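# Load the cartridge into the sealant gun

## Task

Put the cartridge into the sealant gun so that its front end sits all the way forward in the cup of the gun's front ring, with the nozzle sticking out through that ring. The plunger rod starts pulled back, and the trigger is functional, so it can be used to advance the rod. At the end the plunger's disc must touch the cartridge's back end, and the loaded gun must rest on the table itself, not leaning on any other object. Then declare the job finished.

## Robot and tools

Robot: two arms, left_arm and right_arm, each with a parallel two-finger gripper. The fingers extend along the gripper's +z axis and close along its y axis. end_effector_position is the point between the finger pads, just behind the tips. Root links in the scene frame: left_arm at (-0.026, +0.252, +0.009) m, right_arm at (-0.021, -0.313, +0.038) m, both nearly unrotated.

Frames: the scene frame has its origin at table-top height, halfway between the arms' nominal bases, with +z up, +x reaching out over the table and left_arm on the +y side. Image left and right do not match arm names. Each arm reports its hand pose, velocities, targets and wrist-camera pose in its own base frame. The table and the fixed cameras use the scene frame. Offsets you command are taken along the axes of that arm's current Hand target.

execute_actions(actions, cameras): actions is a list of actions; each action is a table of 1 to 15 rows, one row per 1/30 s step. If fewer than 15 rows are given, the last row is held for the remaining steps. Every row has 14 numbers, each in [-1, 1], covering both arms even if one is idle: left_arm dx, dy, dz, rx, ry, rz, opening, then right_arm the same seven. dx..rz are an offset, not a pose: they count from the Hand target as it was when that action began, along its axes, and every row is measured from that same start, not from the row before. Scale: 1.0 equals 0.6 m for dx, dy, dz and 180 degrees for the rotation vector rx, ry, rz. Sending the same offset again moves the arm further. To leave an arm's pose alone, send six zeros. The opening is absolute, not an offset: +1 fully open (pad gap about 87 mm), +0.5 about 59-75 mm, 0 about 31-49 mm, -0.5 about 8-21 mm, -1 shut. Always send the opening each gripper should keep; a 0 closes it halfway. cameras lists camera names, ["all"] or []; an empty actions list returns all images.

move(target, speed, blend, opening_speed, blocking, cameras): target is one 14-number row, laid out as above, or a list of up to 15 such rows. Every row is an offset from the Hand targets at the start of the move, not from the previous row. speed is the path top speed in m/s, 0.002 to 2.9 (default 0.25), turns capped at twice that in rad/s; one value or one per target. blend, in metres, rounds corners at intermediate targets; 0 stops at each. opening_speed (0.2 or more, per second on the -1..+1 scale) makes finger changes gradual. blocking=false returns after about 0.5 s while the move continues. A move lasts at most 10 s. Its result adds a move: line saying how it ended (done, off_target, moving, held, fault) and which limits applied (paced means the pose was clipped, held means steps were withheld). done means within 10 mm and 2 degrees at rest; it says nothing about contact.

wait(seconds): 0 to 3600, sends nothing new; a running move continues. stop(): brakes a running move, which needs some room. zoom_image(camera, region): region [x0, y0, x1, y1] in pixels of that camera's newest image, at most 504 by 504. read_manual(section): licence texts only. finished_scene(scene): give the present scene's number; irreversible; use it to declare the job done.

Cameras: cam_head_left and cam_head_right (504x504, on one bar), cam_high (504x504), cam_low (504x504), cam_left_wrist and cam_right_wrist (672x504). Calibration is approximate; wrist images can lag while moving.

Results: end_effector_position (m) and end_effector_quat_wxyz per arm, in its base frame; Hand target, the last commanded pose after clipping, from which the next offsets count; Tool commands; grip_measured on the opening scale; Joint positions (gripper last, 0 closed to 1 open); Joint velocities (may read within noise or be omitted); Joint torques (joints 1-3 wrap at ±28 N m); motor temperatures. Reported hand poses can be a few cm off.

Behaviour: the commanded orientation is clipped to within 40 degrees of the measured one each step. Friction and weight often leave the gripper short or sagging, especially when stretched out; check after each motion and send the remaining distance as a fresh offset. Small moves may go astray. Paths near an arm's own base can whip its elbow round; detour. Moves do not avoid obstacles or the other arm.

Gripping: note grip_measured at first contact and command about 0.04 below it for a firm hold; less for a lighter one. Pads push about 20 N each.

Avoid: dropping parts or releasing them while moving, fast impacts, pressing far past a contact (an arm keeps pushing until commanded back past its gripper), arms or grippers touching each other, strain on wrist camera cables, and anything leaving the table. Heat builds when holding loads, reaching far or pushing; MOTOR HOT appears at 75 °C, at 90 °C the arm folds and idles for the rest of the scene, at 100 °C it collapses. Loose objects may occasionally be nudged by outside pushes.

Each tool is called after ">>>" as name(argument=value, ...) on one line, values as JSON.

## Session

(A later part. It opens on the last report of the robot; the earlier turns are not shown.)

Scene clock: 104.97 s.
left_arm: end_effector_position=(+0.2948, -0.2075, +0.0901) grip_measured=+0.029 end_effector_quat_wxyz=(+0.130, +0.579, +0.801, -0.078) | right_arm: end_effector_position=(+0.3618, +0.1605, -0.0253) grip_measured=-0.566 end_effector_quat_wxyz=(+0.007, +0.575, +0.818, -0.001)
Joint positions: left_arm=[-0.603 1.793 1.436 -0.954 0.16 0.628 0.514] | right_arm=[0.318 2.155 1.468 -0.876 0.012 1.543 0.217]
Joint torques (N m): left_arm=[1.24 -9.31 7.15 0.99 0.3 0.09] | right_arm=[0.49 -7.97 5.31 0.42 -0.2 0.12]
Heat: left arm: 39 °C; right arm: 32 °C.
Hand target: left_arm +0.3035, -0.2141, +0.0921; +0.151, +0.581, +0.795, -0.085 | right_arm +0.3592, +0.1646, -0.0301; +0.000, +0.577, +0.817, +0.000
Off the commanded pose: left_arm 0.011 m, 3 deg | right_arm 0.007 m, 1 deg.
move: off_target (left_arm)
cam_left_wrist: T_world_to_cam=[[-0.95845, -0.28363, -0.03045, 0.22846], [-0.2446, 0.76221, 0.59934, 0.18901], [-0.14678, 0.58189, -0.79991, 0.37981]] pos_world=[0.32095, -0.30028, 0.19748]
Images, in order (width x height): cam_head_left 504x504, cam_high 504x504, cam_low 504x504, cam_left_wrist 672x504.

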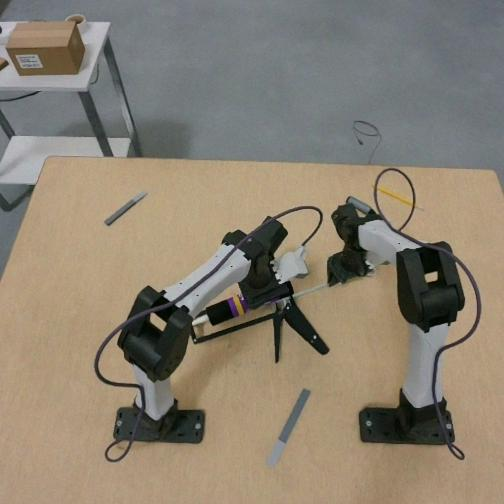

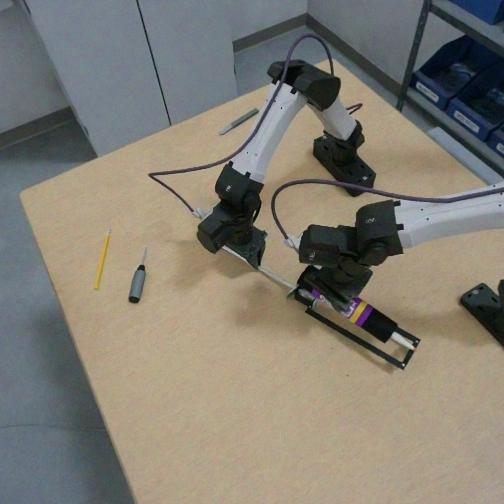

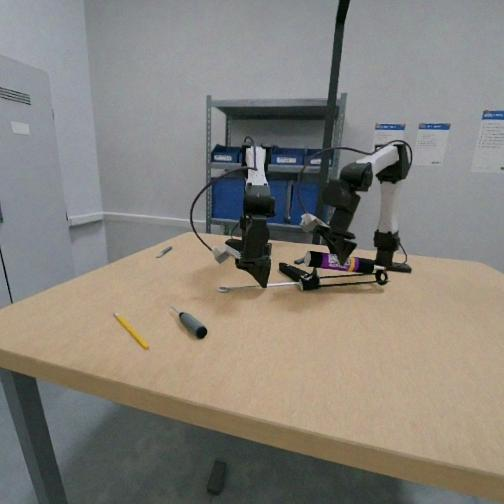

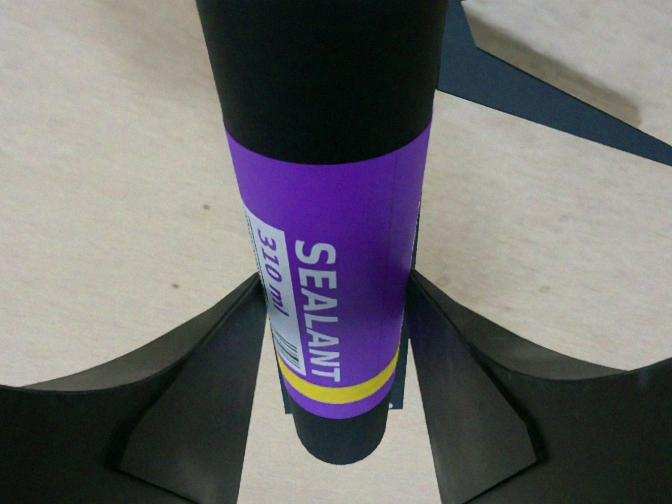

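>>> move(target=[[-0.0611,0,-0.0577,0,0,0,-0.04,0,0,0,0,0,0,-0.75],[-0.0611,0,-0.0577,0,-0.0444,0,-0.04,0,0,0,0,0,0,-0.75]], speed=0.08, cameras=["cam_left_wrist","cam_high","cam_head_left","cam_low"])

>>> zoom_image(camera="cam_head_left", region=[180, 270, 280, 360])

>>> zoom_image(camera="cam_high", region=[310, 260, 430, 380])

>>> zoom_image(camera="cam_left_wrist", region=[220, 250, 440, 450])

>>> zoom_image(camera="cam_low", region=[290, 220, 410, 310])

Scene clock: 110.10 s.
left_arm: end_effector_position=(+0.3024, -0.2303, +0.1088) grip_measured=+0.029 end_effector_quat_wxyz=(+0.154, +0.574, +0.796, -0.116) | right_arm: end_effector_position=(+0.3618, +0.1605, -0.0253) grip_measured=-0.566 end_effector_quat_wxyz=(+0.007, +0.575, +0.818, -0.001)
Joint positions: left_arm=[-0.604 1.814 1.525 -0.97 0.236 0.609 0.514] | right_arm=[0.318 2.155 1.468 -0.876 0.012 1.543 0.217]
Joint torques (N m): left_arm=[1.32 -16.28 7.38 1.03 0.33 0.05] | right_arm=[0.51 -8.03 5.33 0.42 -0.2 0.12]
Heat: left arm: 39 °C; right arm: 32 °C.
Hand target: left_arm +0.3088, -0.2363, +0.1370; +0.206, +0.574, +0.783, -0.125 | right_arm +0.3592, +0.1646, -0.0301; +0.000, +0.577, +0.817, +0.000
Off the commanded pose: left_arm 0.030 m, 6 deg | right_arm 0.007 m, 1 deg.
move: off_target (left_arm)
cam_left_wrist: T_world_to_cam=[[-0.95975, -0.28086, 0.00014, 0.22749], [-0.23849, 0.81523, 0.52774, 0.21526], [-0.14834, 0.50647, -0.8494, 0.39762]] pos_world=[0.32865, -0.31298, 0.2241]
Images, in order (width x height): cam_head_left 504x504, cam_high 504x504, cam_low 504x504, cam_left_wrist 672x504.

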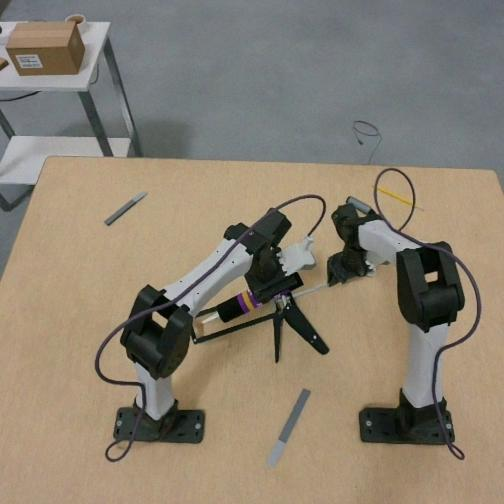

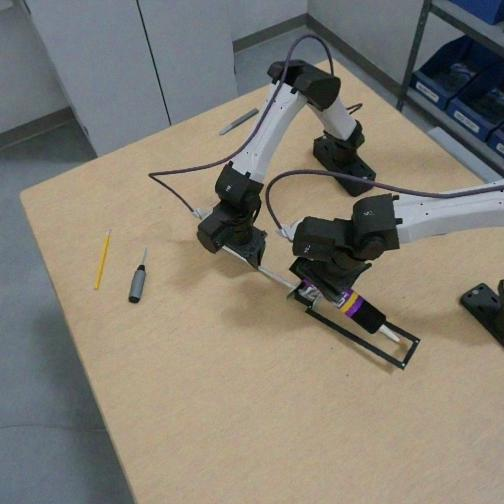

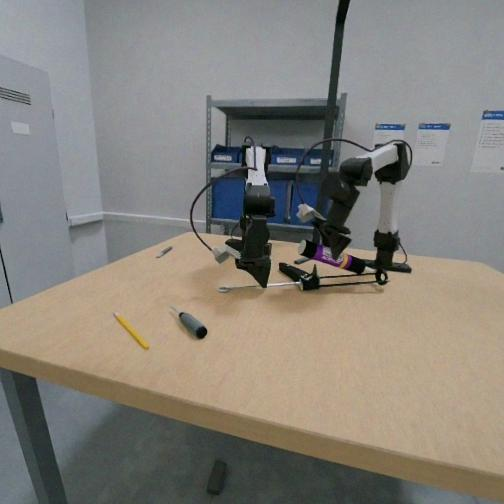

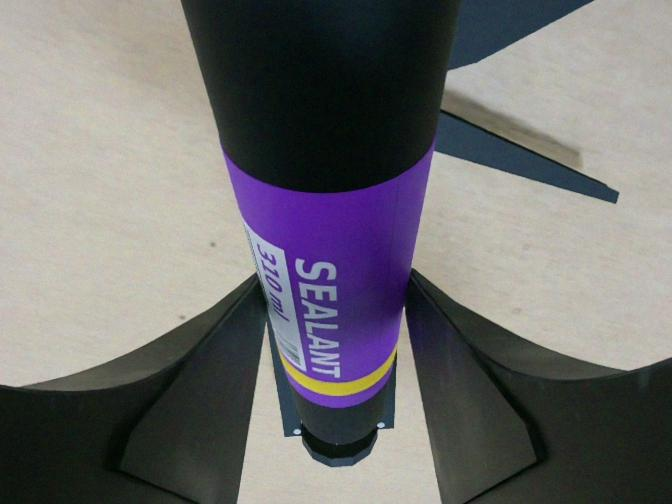

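Scaled by 5.040 from the camera's image (finer frame: 720x720).

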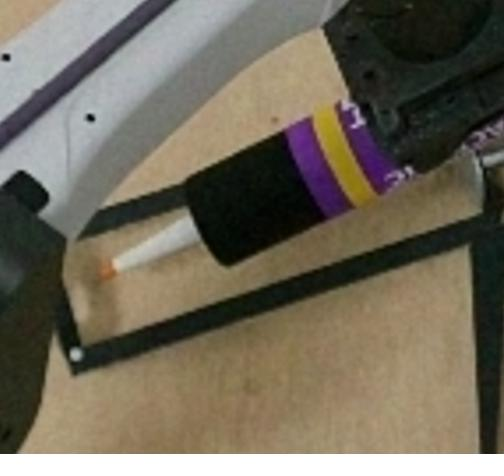

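Scaled by 4.200 from the camera's image (finer frame: 720x720).

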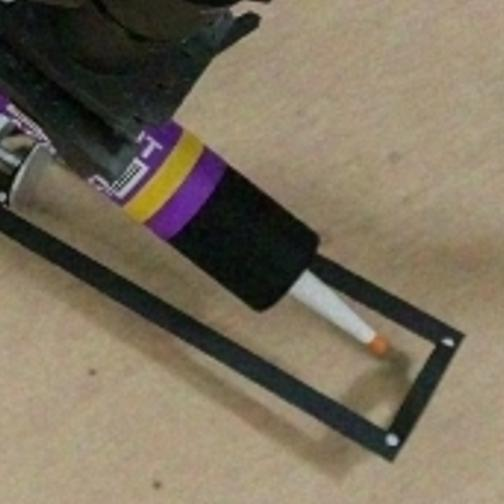

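Scaled by 2.291 from the camera's image (finer frame: 960x720).

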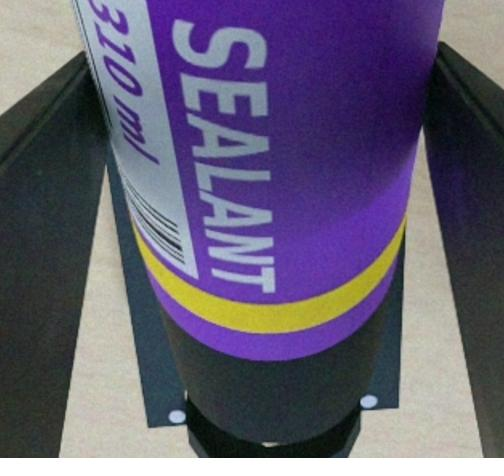

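Scaled by 4.200 from the camera's image (finer frame: 720x720).

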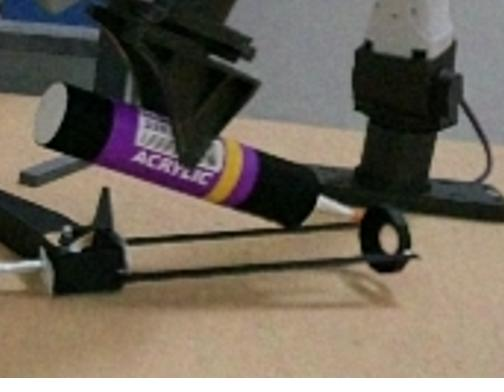

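>>> move(target=[0.0264,-0.0023,0.0502,0,0,0,-0.04,0,0,0,0,0,0,-0.75], speed=0.06, cameras=["cam_left_wrist","cam_high","cam_head_left","cam_low"])

>>> zoom_image(camera="cam_head_left", region=[180, 270, 280, 360])

>>> zoom_image(camera="cam_high", region=[310, 260, 430, 380])

>>> zoom_image(camera="cam_left_wrist", region=[220, 250, 440, 450])

>>> zoom_image(camera="cam_low", region=[290, 220, 410, 310])

Scene clock: 113.57 s.
left_arm: end_effector_position=(+0.3005, -0.2291, +0.0778) grip_measured=+0.029 end_effector_quat_wxyz=(+0.158, +0.574, +0.795, -0.116) | right_arm: end_effector_position=(+0.3618, +0.1605, -0.0253) grip_measured=-0.566 end_effector_quat_wxyz=(+0.007, +0.575, +0.818, -0.001)
Joint positions: left_arm=[-0.604 1.812 1.397 -0.837 0.237 0.609 0.514] | right_arm=[0.318 2.155 1.468 -0.876 0.012 1.543 0.217]
Joint torques (N m): left_arm=[1.31 -15.5 7.21 1.04 0.38 0.04] | right_arm=[0.5 -8.03 5.31 0.43 -0.19 0.12]
Heat: left arm: 40 °C; right arm: 32 °C.
Hand target: left_arm +0.3089, -0.2363, +0.1031; +0.206, +0.574, +0.783, -0.125 | right_arm +0.3592, +0.1646, -0.0301; +0.000, +0.577, +0.817, +0.000
Off the commanded pose: left_arm 0.027 m, 6 deg | right_arm 0.007 m, 1 deg.
move: off_target (left_arm)
cam_left_wrist: T_world_to_cam=[[-0.95973, -0.28088, -0.00412, 0.22641], [-0.24152, 0.81757, 0.52273, 0.23197], [-0.14345, 0.50268, -0.85249, 0.36826]] pos_world=[0.32615, -0.31118, 0.19361]
Images, in order (width x height): cam_head_left 504x504, cam_high 504x504, cam_low 504x504, cam_left_wrist 672x504.

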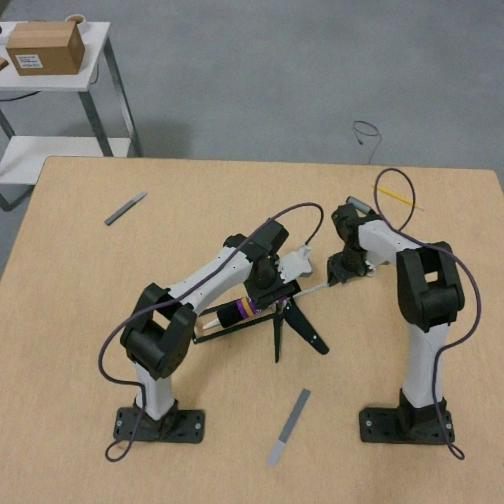

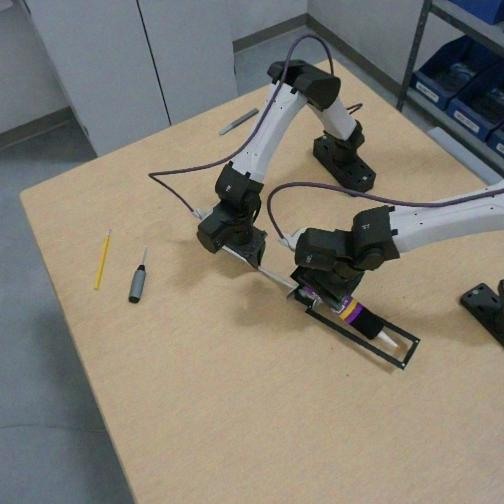

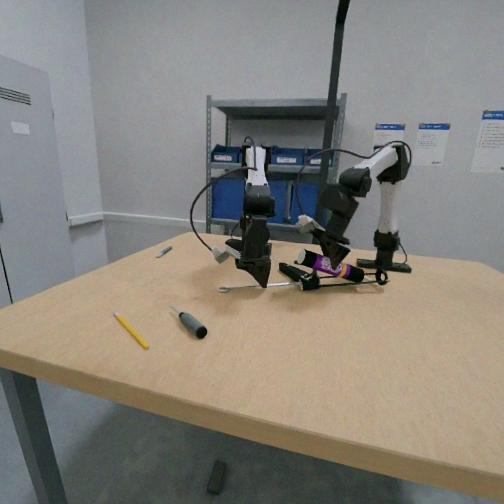

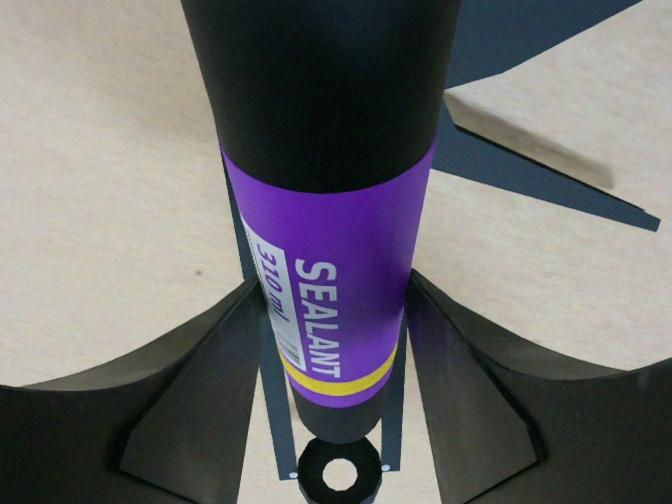

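Scaled by 5.040 from the camera's image (finer frame: 720x720).

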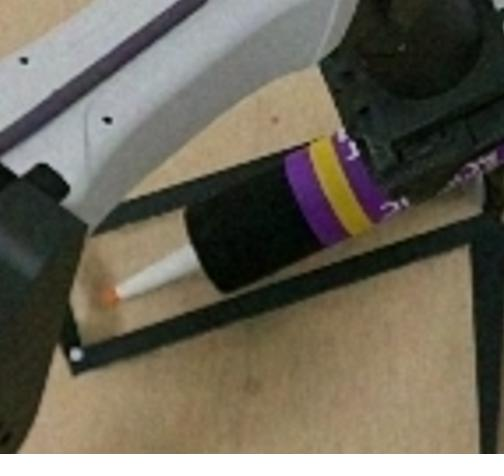

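Scaled by 4.200 from the camera's image (finer frame: 720x720).

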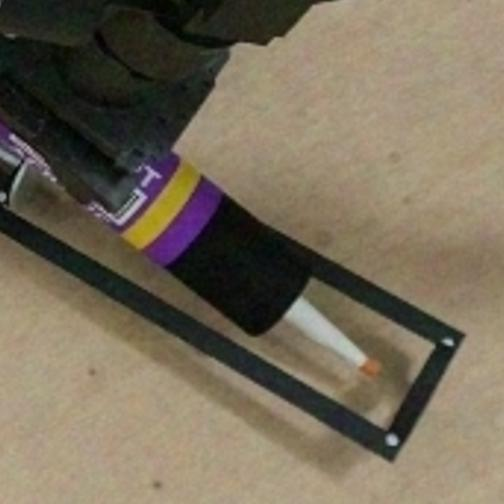

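Scaled by 2.291 from the camera's image (finer frame: 960x720).

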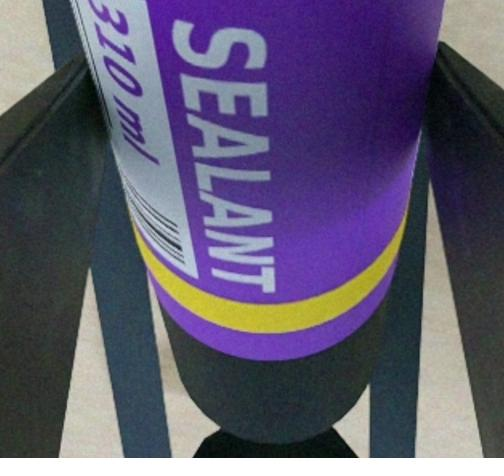

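Scaled by 4.200 from the camera's image (finer frame: 720x720).

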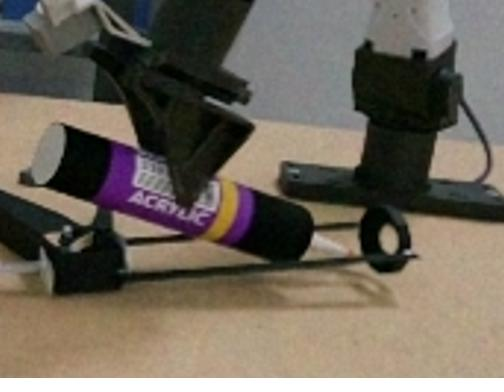

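>>> move(target=[0.007,0,-0.0226,0,0,0,-0.04,0,0,0,0,0,0,-0.75], speed=0.06, cameras=["cam_left_wrist","cam_low"])

>>> zoom_image(camera="cam_low", region=[290, 220, 410, 310])

Scene clock: 115.57 s.
left_arm: end_effector_position=(+0.3020, -0.2229, +0.0857) grip_measured=+0.029 end_effector_quat_wxyz=(+0.166, +0.573, +0.794, -0.116) | right_arm: end_effector_position=(+0.3618, +0.1605, -0.0253) grip_measured=-0.566 end_effector_quat_wxyz=(+0.007, +0.575, +0.818, -0.001)
Joint positions: left_arm=[-0.586 1.785 1.394 -0.848 0.242 0.622 0.514] | right_arm=[0.318 2.155 1.468 -0.876 0.012 1.543 0.217]
Joint torques (N m): left_arm=[1.24 -15.79 7.61 0.86 0.4 0.06] | right_arm=[0.47 -8.02 5.3 0.42 -0.19 0.12]
Heat: left arm: 41 °C; right arm: 32 °C.
Hand target: left_arm +0.3053, -0.2270, +0.1130; +0.206, +0.574, +0.783, -0.125 | right_arm +0.3592, +0.1646, -0.0301; +0.000, +0.577, +0.817, +0.000
Off the commanded pose: left_arm 0.028 m, 5 deg | right_arm 0.007 m, 1 deg.
move: off_target (left_arm)
cam_left_wrist: T_world_to_cam=[[-0.95879, -0.28381, -0.0131, 0.22944], [-0.25026, 0.82181, 0.51186, 0.22763], [-0.1345, 0.49404, -0.85897, 0.36804]] pos_world=[0.32645, -0.30378, 0.20263]
Images, in order (width x height): cam_low 504x504, cam_left_wrist 672x504.

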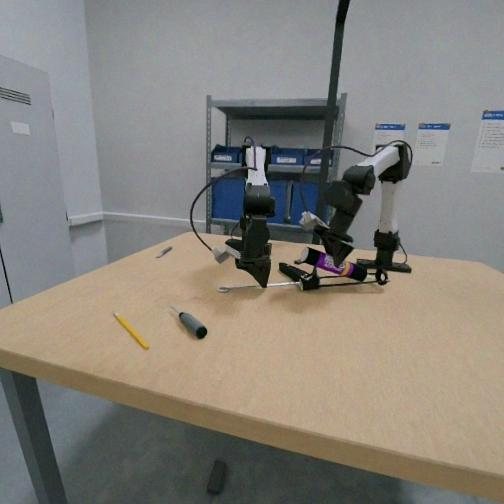

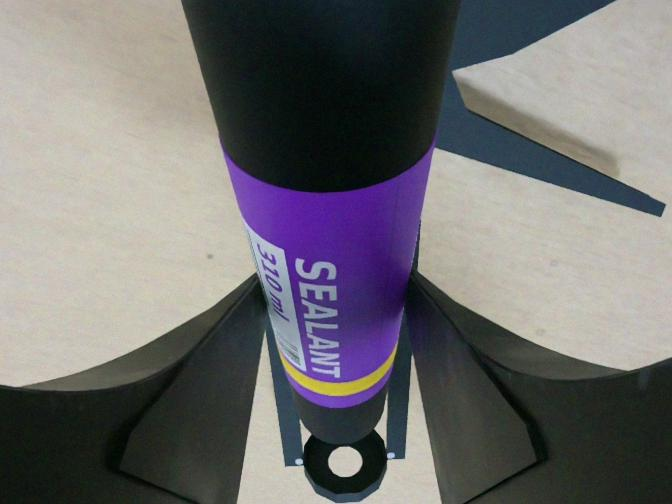

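Scaled by 4.200 from the camera's image (finer frame: 720x720).

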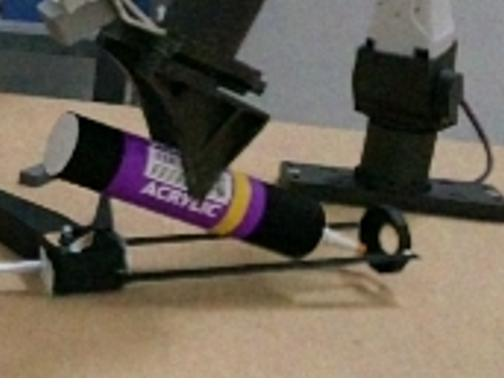

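>>> move(target=[0.0188,-0.0055,-0.0177,0,0,0,-0.04,0,0,0,0,0,0,-0.75], speed=0.06, cameras=["cam_left_wrist","cam_low"])

>>> zoom_image(camera="cam_low", region=[290, 220, 410, 310])

Scene clock: 117.17 s.
left_arm: end_effector_position=(+0.2952, -0.2103, +0.0922) grip_measured=+0.029 end_effector_quat_wxyz=(+0.168, +0.572, +0.794, -0.117) | right_arm: end_effector_position=(+0.3618, +0.1605, -0.0253) grip_measured=-0.566 end_effector_quat_wxyz=(+0.007, +0.575, +0.818, -0.001)
Joint positions: left_arm=[-0.566 1.732 1.355 -0.864 0.249 0.641 0.514] | right_arm=[0.318 2.155 1.468 -0.876 0.012 1.543 0.217]
Joint torques (N m): left_arm=[1.26 -15.16 7.41 0.82 0.37 0.1] | right_arm=[0.5 -8.01 5.31 0.43 -0.2 0.12]
Heat: left arm: 41 °C; right arm: 32 °C.
Hand target: left_arm +0.2974, -0.2138, +0.1170; +0.206, +0.574, +0.783, -0.125 | right_arm +0.3592, +0.1646, -0.0301; +0.000, +0.577, +0.817, +0.000
Off the commanded pose: left_arm 0.025 m, 5 deg | right_arm 0.007 m, 1 deg.
move: off_target (left_arm)
cam_left_wrist: T_world_to_cam=[[-0.95853, -0.2846, -0.01482, 0.22643], [-0.25226, 0.82309, 0.50881, 0.21346], [-0.13261, 0.49145, -0.86075, 0.36548]] pos_world=[0.31935, -0.29088, 0.20933]
Images, in order (width x height): cam_low 504x504, cam_left_wrist 672x504.

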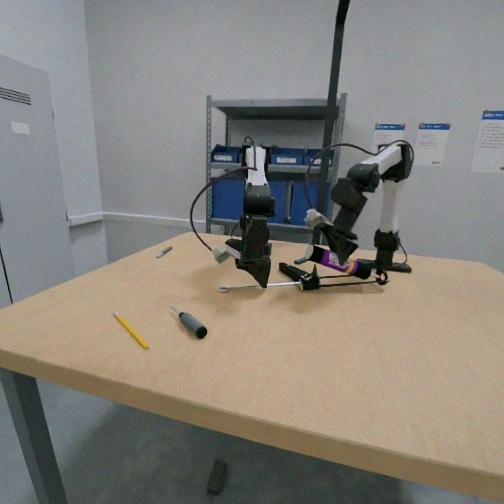

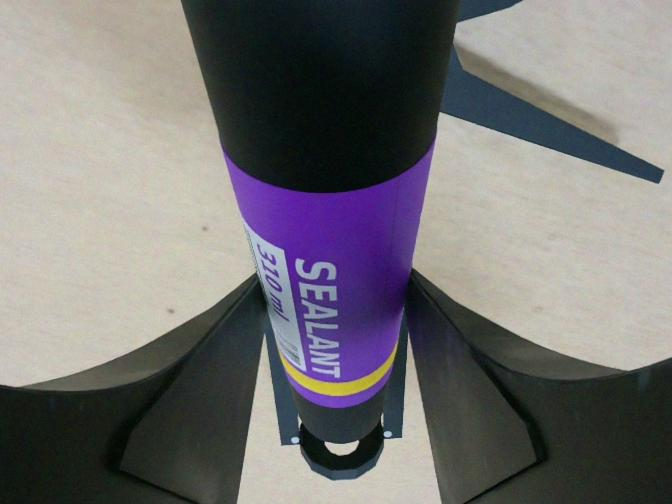

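Scaled by 4.200 from the camera's image (finer frame: 720x720).

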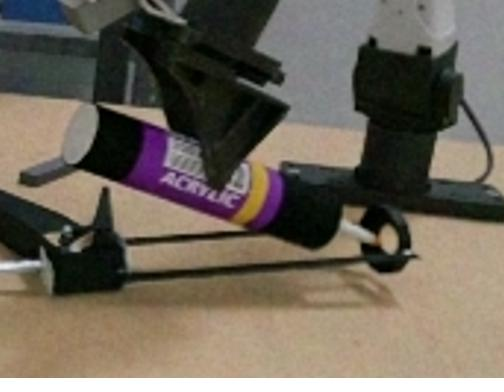

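>>> move(target=[0.0338,-0.003,0.0115,0,0.005,0,-0.04,0,0,0,0,0,0,-0.75], speed=0.05, cameras=["cam_left_wrist","cam_low","cam_head_left"])

>>> zoom_image(camera="cam_low", region=[290, 220, 410, 310])

>>> zoom_image(camera="cam_head_left", region=[180, 270, 280, 360])

Scene clock: 119.77 s.
left_arm: end_effector_position=(+0.2836, -0.1936, +0.0780) grip_measured=+0.029 end_effector_quat_wxyz=(+0.151, +0.574, +0.797, -0.115) | right_arm: end_effector_position=(+0.3618, +0.1605, -0.0253) grip_measured=-0.566 end_effector_quat_wxyz=(+0.007, +0.575, +0.818, -0.001)
Joint positions: left_arm=[-0.545 1.702 1.271 -0.848 0.251 0.667 0.514] | right_arm=[0.318 2.155 1.468 -0.876 0.012 1.543 0.217]
Joint torques (N m): left_arm=[1.21 -14.64 7.23 0.97 0.39 0.06] | right_arm=[0.47 -8.03 5.31 0.42 -0.2 0.12]
Motor temperatures (°C): left_arm=[24 42 35 26 21 19 22] | right_arm=[21 32 28 31 22 25 21]
Heat: left arm: 42 °C; right arm: 32 °C.
Hand target: left_arm +0.2917, -0.2003, +0.1015; +0.200, +0.575, +0.784, -0.120 | right_arm +0.3592, +0.1646, -0.0301; +0.000, +0.577, +0.817, +0.000
Off the commanded pose: left_arm 0.026 m, 6 deg | right_arm 0.007 m, 1 deg.
move: off_target (left_arm)
cam_left_wrist: T_world_to_cam=[[-0.95942, -0.28197, 0.00175, 0.21947], [-0.23766, 0.81196, 0.53313, 0.19573], [-0.15175, 0.51109, -0.84603, 0.35168]] pos_world=[0.31045, -0.27678, 0.1928]
Images, in order (width x height): cam_head_left 504x504, cam_low 504x504, cam_left_wrist 672x504.

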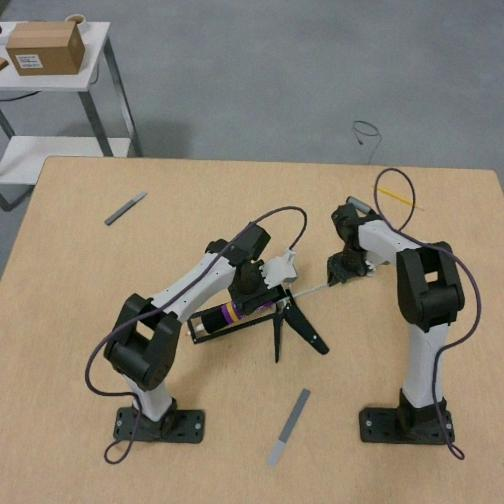

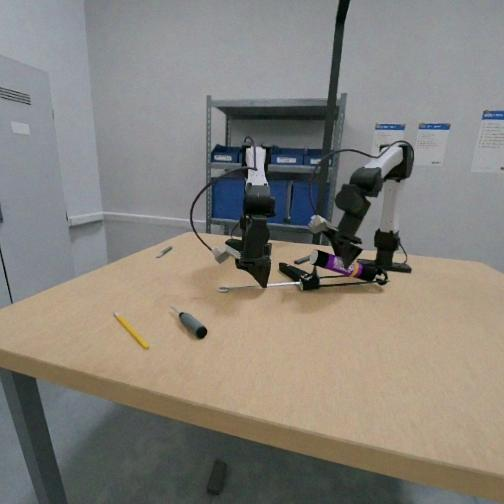

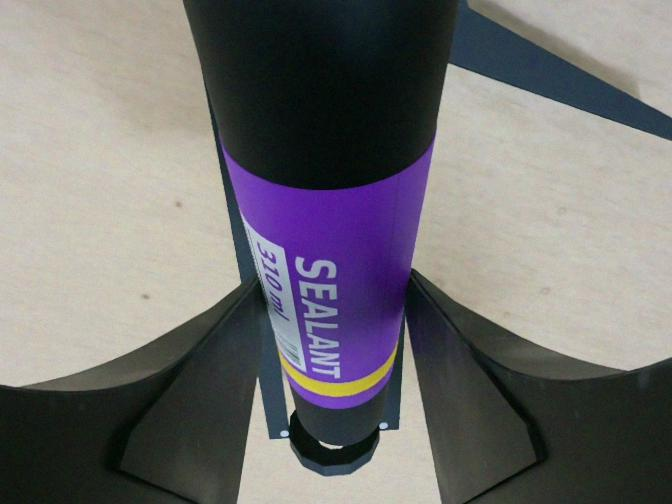

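Scaled by 4.200 from the camera's image (finer frame: 720x720).

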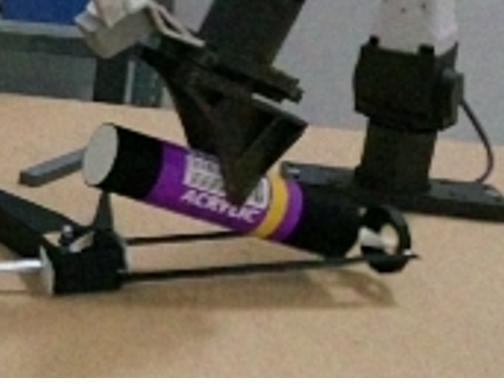

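Scaled by 5.040 from the camera's image (finer frame: 720x720).

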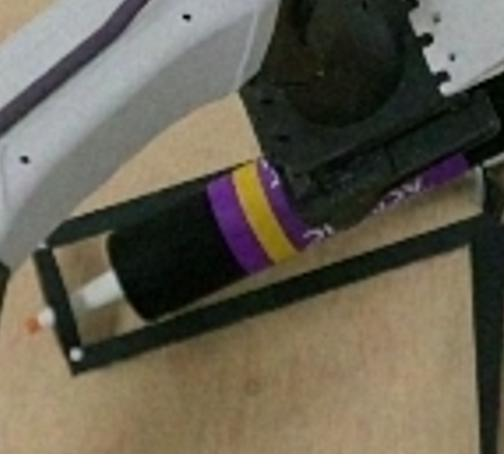

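>>> move(target=[0.025,0.0032,0.0192,0,0.011,0,-0.04,0,0,0,0,0,0,-0.75], speed=0.05, cameras=["cam_left_wrist","cam_low","cam_head_left"])

>>> zoom_image(camera="cam_low", region=[290, 220, 410, 310])

>>> zoom_image(camera="cam_head_left", region=[180, 270, 280, 360])

>>> zoom_image(camera="cam_left_wrist", region=[220, 300, 440, 500])

Scene clock: 122.67 s.
left_arm: end_effector_position=(+0.2820, -0.1877, +0.0679) grip_measured=+0.029 end_effector_quat_wxyz=(+0.147, +0.577, +0.796, -0.113) | right_arm: end_effector_position=(+0.3619, +0.1606, -0.0253) grip_measured=-0.566 end_effector_quat_wxyz=(+0.007, +0.575, +0.818, +0.000)
Joint positions: left_arm=[-0.534 1.702 1.231 -0.821 0.251 0.685 0.514] | right_arm=[0.318 2.155 1.468 -0.875 0.012 1.543 0.217]
Joint torques (N m): left_arm=[1.22 -12.79 6.9 0.95 0.19 0.04] | right_arm=[0.5 -8.02 5.29 0.43 -0.2 0.12]
Heat: left arm: 43 °C; right arm: 33 °C.
Hand target: left_arm +0.2917, -0.1916, +0.0845; +0.186, +0.577, +0.788, -0.110 | right_arm +0.3592, +0.1646, -0.0301; +0.000, +0.577, +0.817, +0.000
Off the commanded pose: left_arm 0.020 m, 5 deg | right_arm 0.007 m, 1 deg.
move: off_target (left_arm)
cam_left_wrist: T_world_to_cam=[[-0.96117, -0.27592, 0.00335, 0.22111], [-0.23037, 0.80907, 0.54068, 0.19289], [-0.1519, 0.51892, -0.84122, 0.34097]] pos_world=[0.30875, -0.27198, 0.18179]
Images, in order (width x height): cam_head_left 504x504, cam_low 504x504, cam_left_wrist 672x504.

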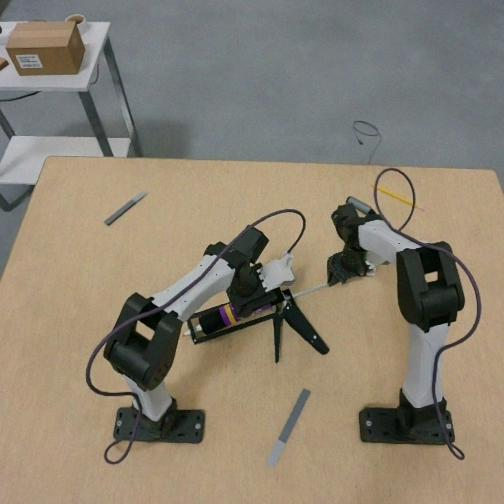

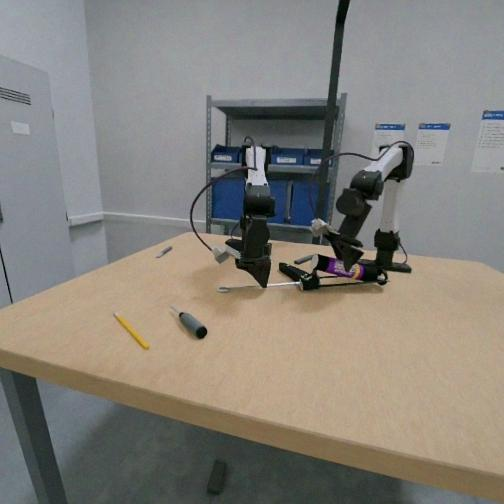

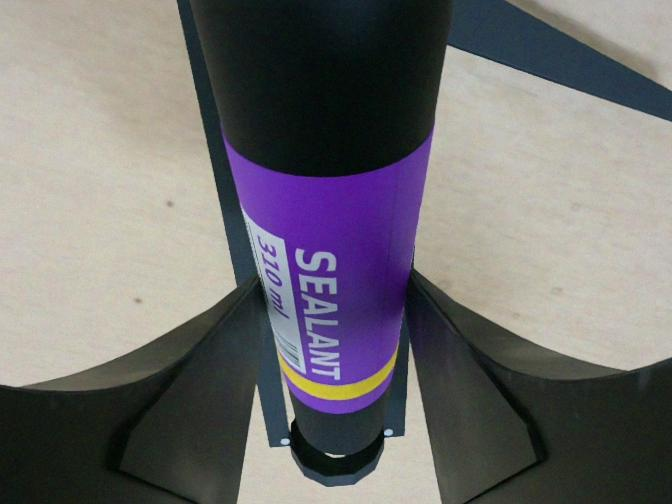

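Scaled by 4.200 from the camera's image (finer frame: 720x720).

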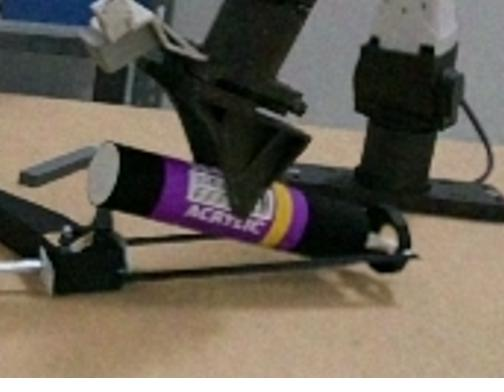

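Scaled by 5.040 from the camera's image (finer frame: 720x720).

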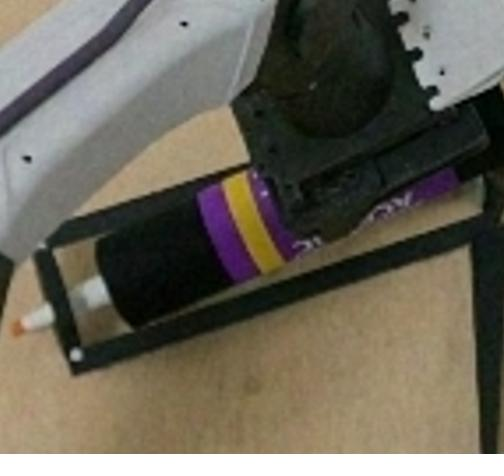

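Scaled by 2.291 from the camera's image (finer frame: 960x720).

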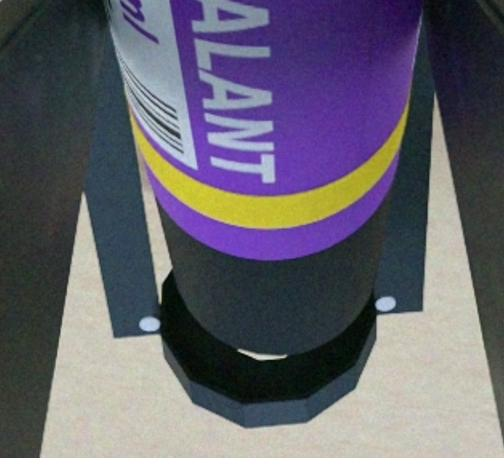

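>>> move(target=[0,0.01,0,0,0,-0.009,-0.04,0,0,0,0,0,0,-0.75], speed=0.05, cameras=["cam_left_wrist","cam_head_left","cam_high"])

>>> zoom_image(camera="cam_left_wrist", region=[180, 0, 480, 225])

>>> zoom_image(camera="cam_left_wrist", region=[220, 300, 440, 500])

>>> zoom_image(camera="cam_head_left", region=[180, 270, 310, 360])

>>> zoom_image(camera="cam_high", region=[290, 260, 430, 380])

Scene clock: 126.07 s.
left_arm: end_effector_position=(+0.2851, -0.1830, +0.0679) grip_measured=+0.029 end_effector_quat_wxyz=(+0.148, +0.570, +0.801, -0.112) | right_arm: end_effector_position=(+0.3619, +0.1606, -0.0253) grip_measured=-0.566 end_effector_quat_wxyz=(+0.007, +0.575, +0.818, +0.000)
Joint positions: left_arm=[-0.517 1.702 1.231 -0.821 0.251 0.684 0.514] | right_arm=[0.318 2.155 1.468 -0.875 0.012 1.543 0.217]
Joint torques (N m): left_arm=[1.22 -11.14 8.87 0.91 0.26 -0.09] | right_arm=[0.51 -8.02 5.33 0.42 -0.19 0.12]
Heat: left arm: 43 °C; right arm: 33 °C.
Hand target: left_arm +0.2973, -0.1898, +0.0848; +0.184, +0.565, +0.796, -0.113 | right_arm +0.3592, +0.1646, -0.0301; +0.000, +0.577, +0.817, +0.000
Off the commanded pose: left_arm 0.022 m, 4 deg | right_arm 0.007 m, 1 deg.
move: off_target (left_arm)
cam_left_wrist: T_world_to_cam=[[-0.9562, -0.29269, 0.00365, 0.22079], [-0.24432, 0.80494, 0.54072, 0.19296], [-0.1612, 0.51615, -0.84119, 0.34111]] pos_world=[0.31326, -0.26677, 0.18179]
Images, in order (width x height): cam_head_left 504x504, cam_high 504x504, cam_left_wrist 672x504.

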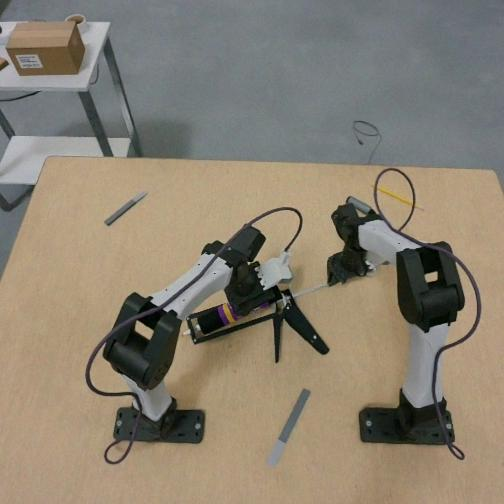

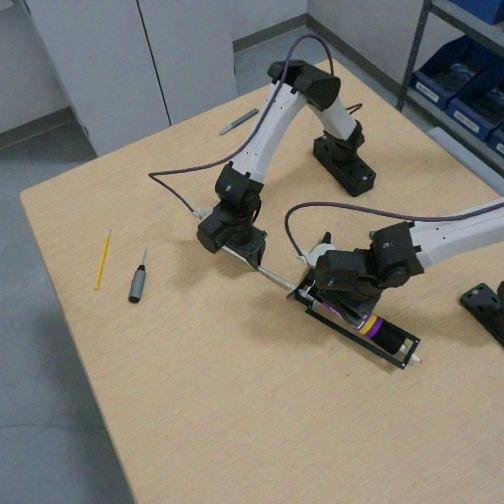

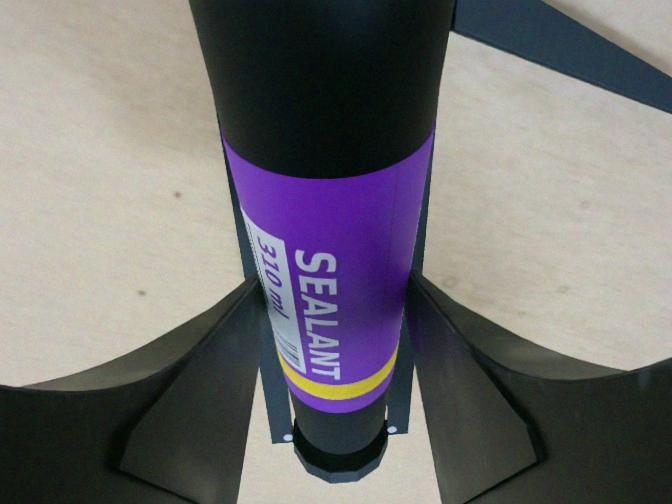

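Scaled by 1.680 from the camera's image (finer frame: 960x720).

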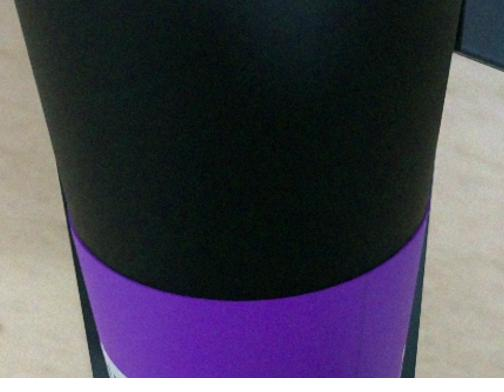

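Scaled by 2.291 from the camera's image (finer frame: 960x720).

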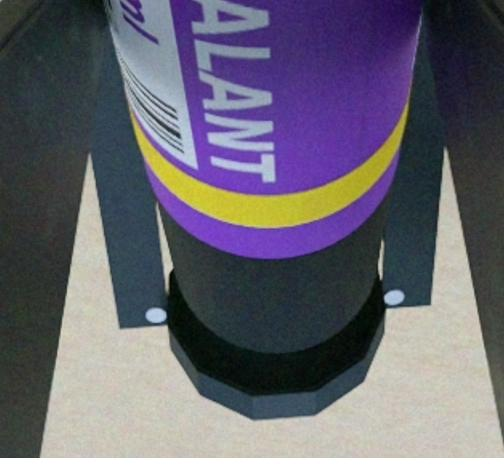

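Scaled by 3.877 from the camera's image (finer frame: 720x720).

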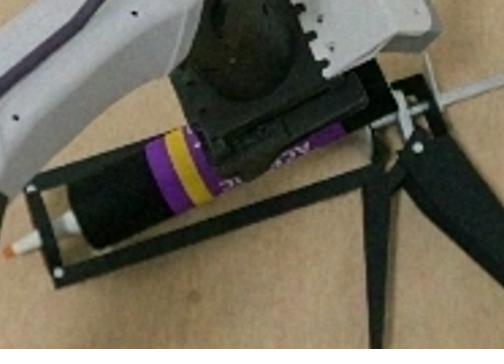

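Scaled by 3.600 from the camera's image (finer frame: 720x720).

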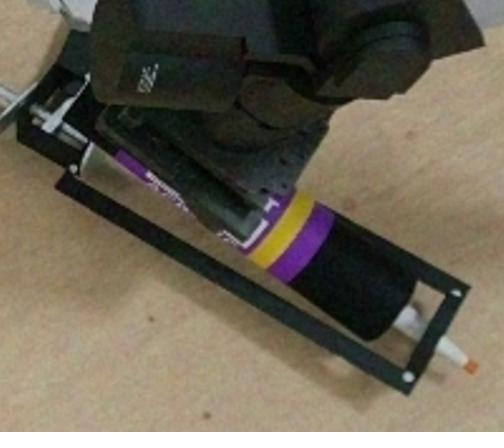

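>>> move(target=[0.0163,0,0.0117,0,0.0194,0,-0.04,0,0,0,0,0,0,-0.75], speed=0.05, cameras=["cam_left_wrist","cam_head_left","cam_low"])

>>> zoom_image(camera="cam_low", region=[290, 220, 410, 310])

>>> zoom_image(camera="cam_left_wrist", region=[220, 300, 440, 500])

>>> zoom_image(camera="cam_head_left", region=[180, 270, 310, 360])

Scene clock: 128.27 s.
left_arm: end_effector_position=(+0.2869, -0.1793, +0.0675) grip_measured=+0.029 end_effector_quat_wxyz=(+0.147, +0.569, +0.803, -0.101) | right_arm: end_effector_position=(+0.3619, +0.1606, -0.0253) grip_measured=-0.566 end_effector_quat_wxyz=(+0.007, +0.575, +0.818, +0.000)
Joint positions: left_arm=[-0.517 1.702 1.231 -0.822 0.228 0.684 0.514] | right_arm=[0.318 2.155 1.468 -0.875 0.012 1.543 0.217]
Joint torques (N m): left_arm=[0.28 -7.92 9.48 0.73 0.02 -0.07] | right_arm=[0.51 -8.02 5.31 0.42 -0.19 0.12]
Heat: left arm: 43 °C; right arm: 33 °C.
Hand target: left_arm +0.2957, -0.1840, +0.0743; +0.160, +0.569, +0.801, -0.096 | right_arm +0.3592, +0.1646, -0.0301; +0.000, +0.577, +0.817, +0.000
Off the commanded pose: left_arm 0.012 m, 2 deg | right_arm 0.007 m, 1 deg.
move: off_target (left_arm)
cam_left_wrist: T_world_to_cam=[[-0.95411, -0.29924, -0.01125, 0.2229], [-0.25513, 0.79265, 0.55373, 0.19079], [-0.15678, 0.53119, -0.83262, 0.34005]] pos_world=[0.31466, -0.26516, 0.18]
Images, in order (width x height): cam_head_left 504x504, cam_low 504x504, cam_left_wrist 672x504.

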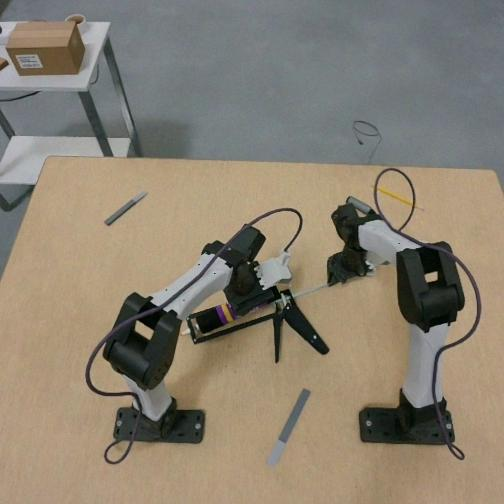

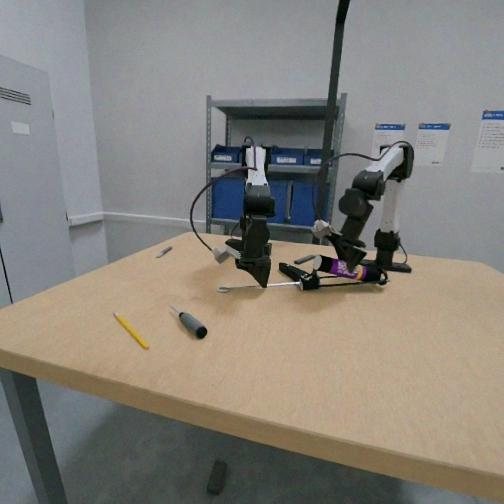

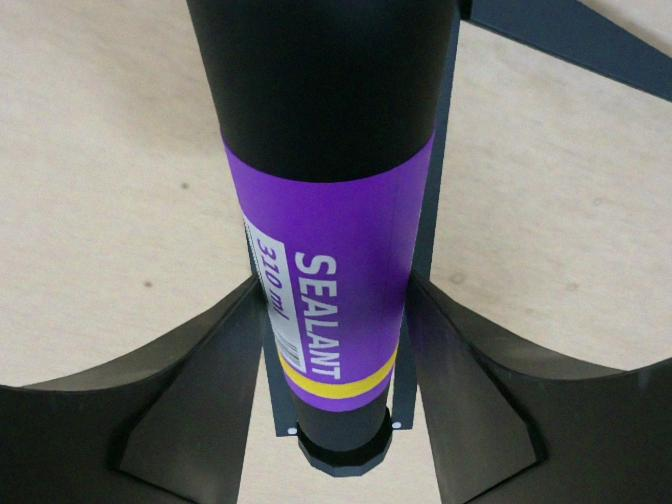

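Scaled by 4.200 from the camera's image (finer frame: 720x720).

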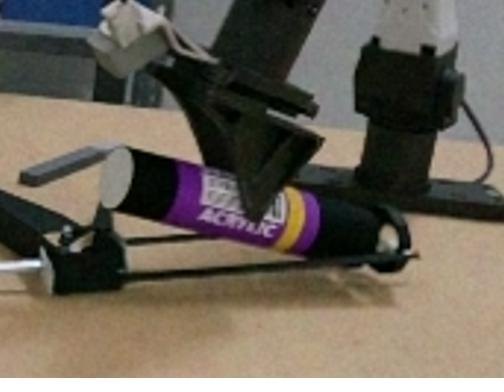

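Scaled by 2.291 from the camera's image (finer frame: 960x720).

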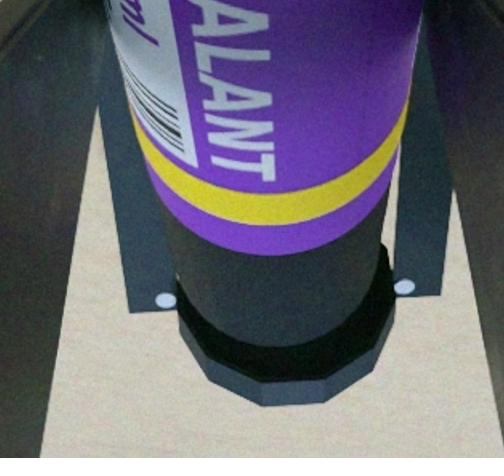

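Scaled by 3.877 from the camera's image (finer frame: 720x720).

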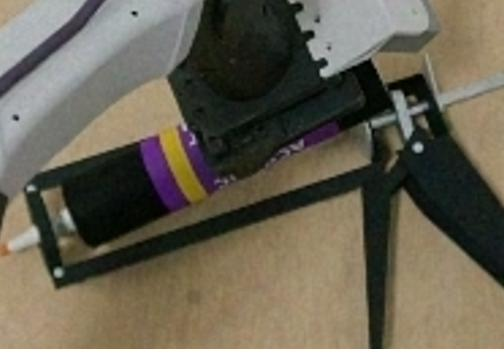

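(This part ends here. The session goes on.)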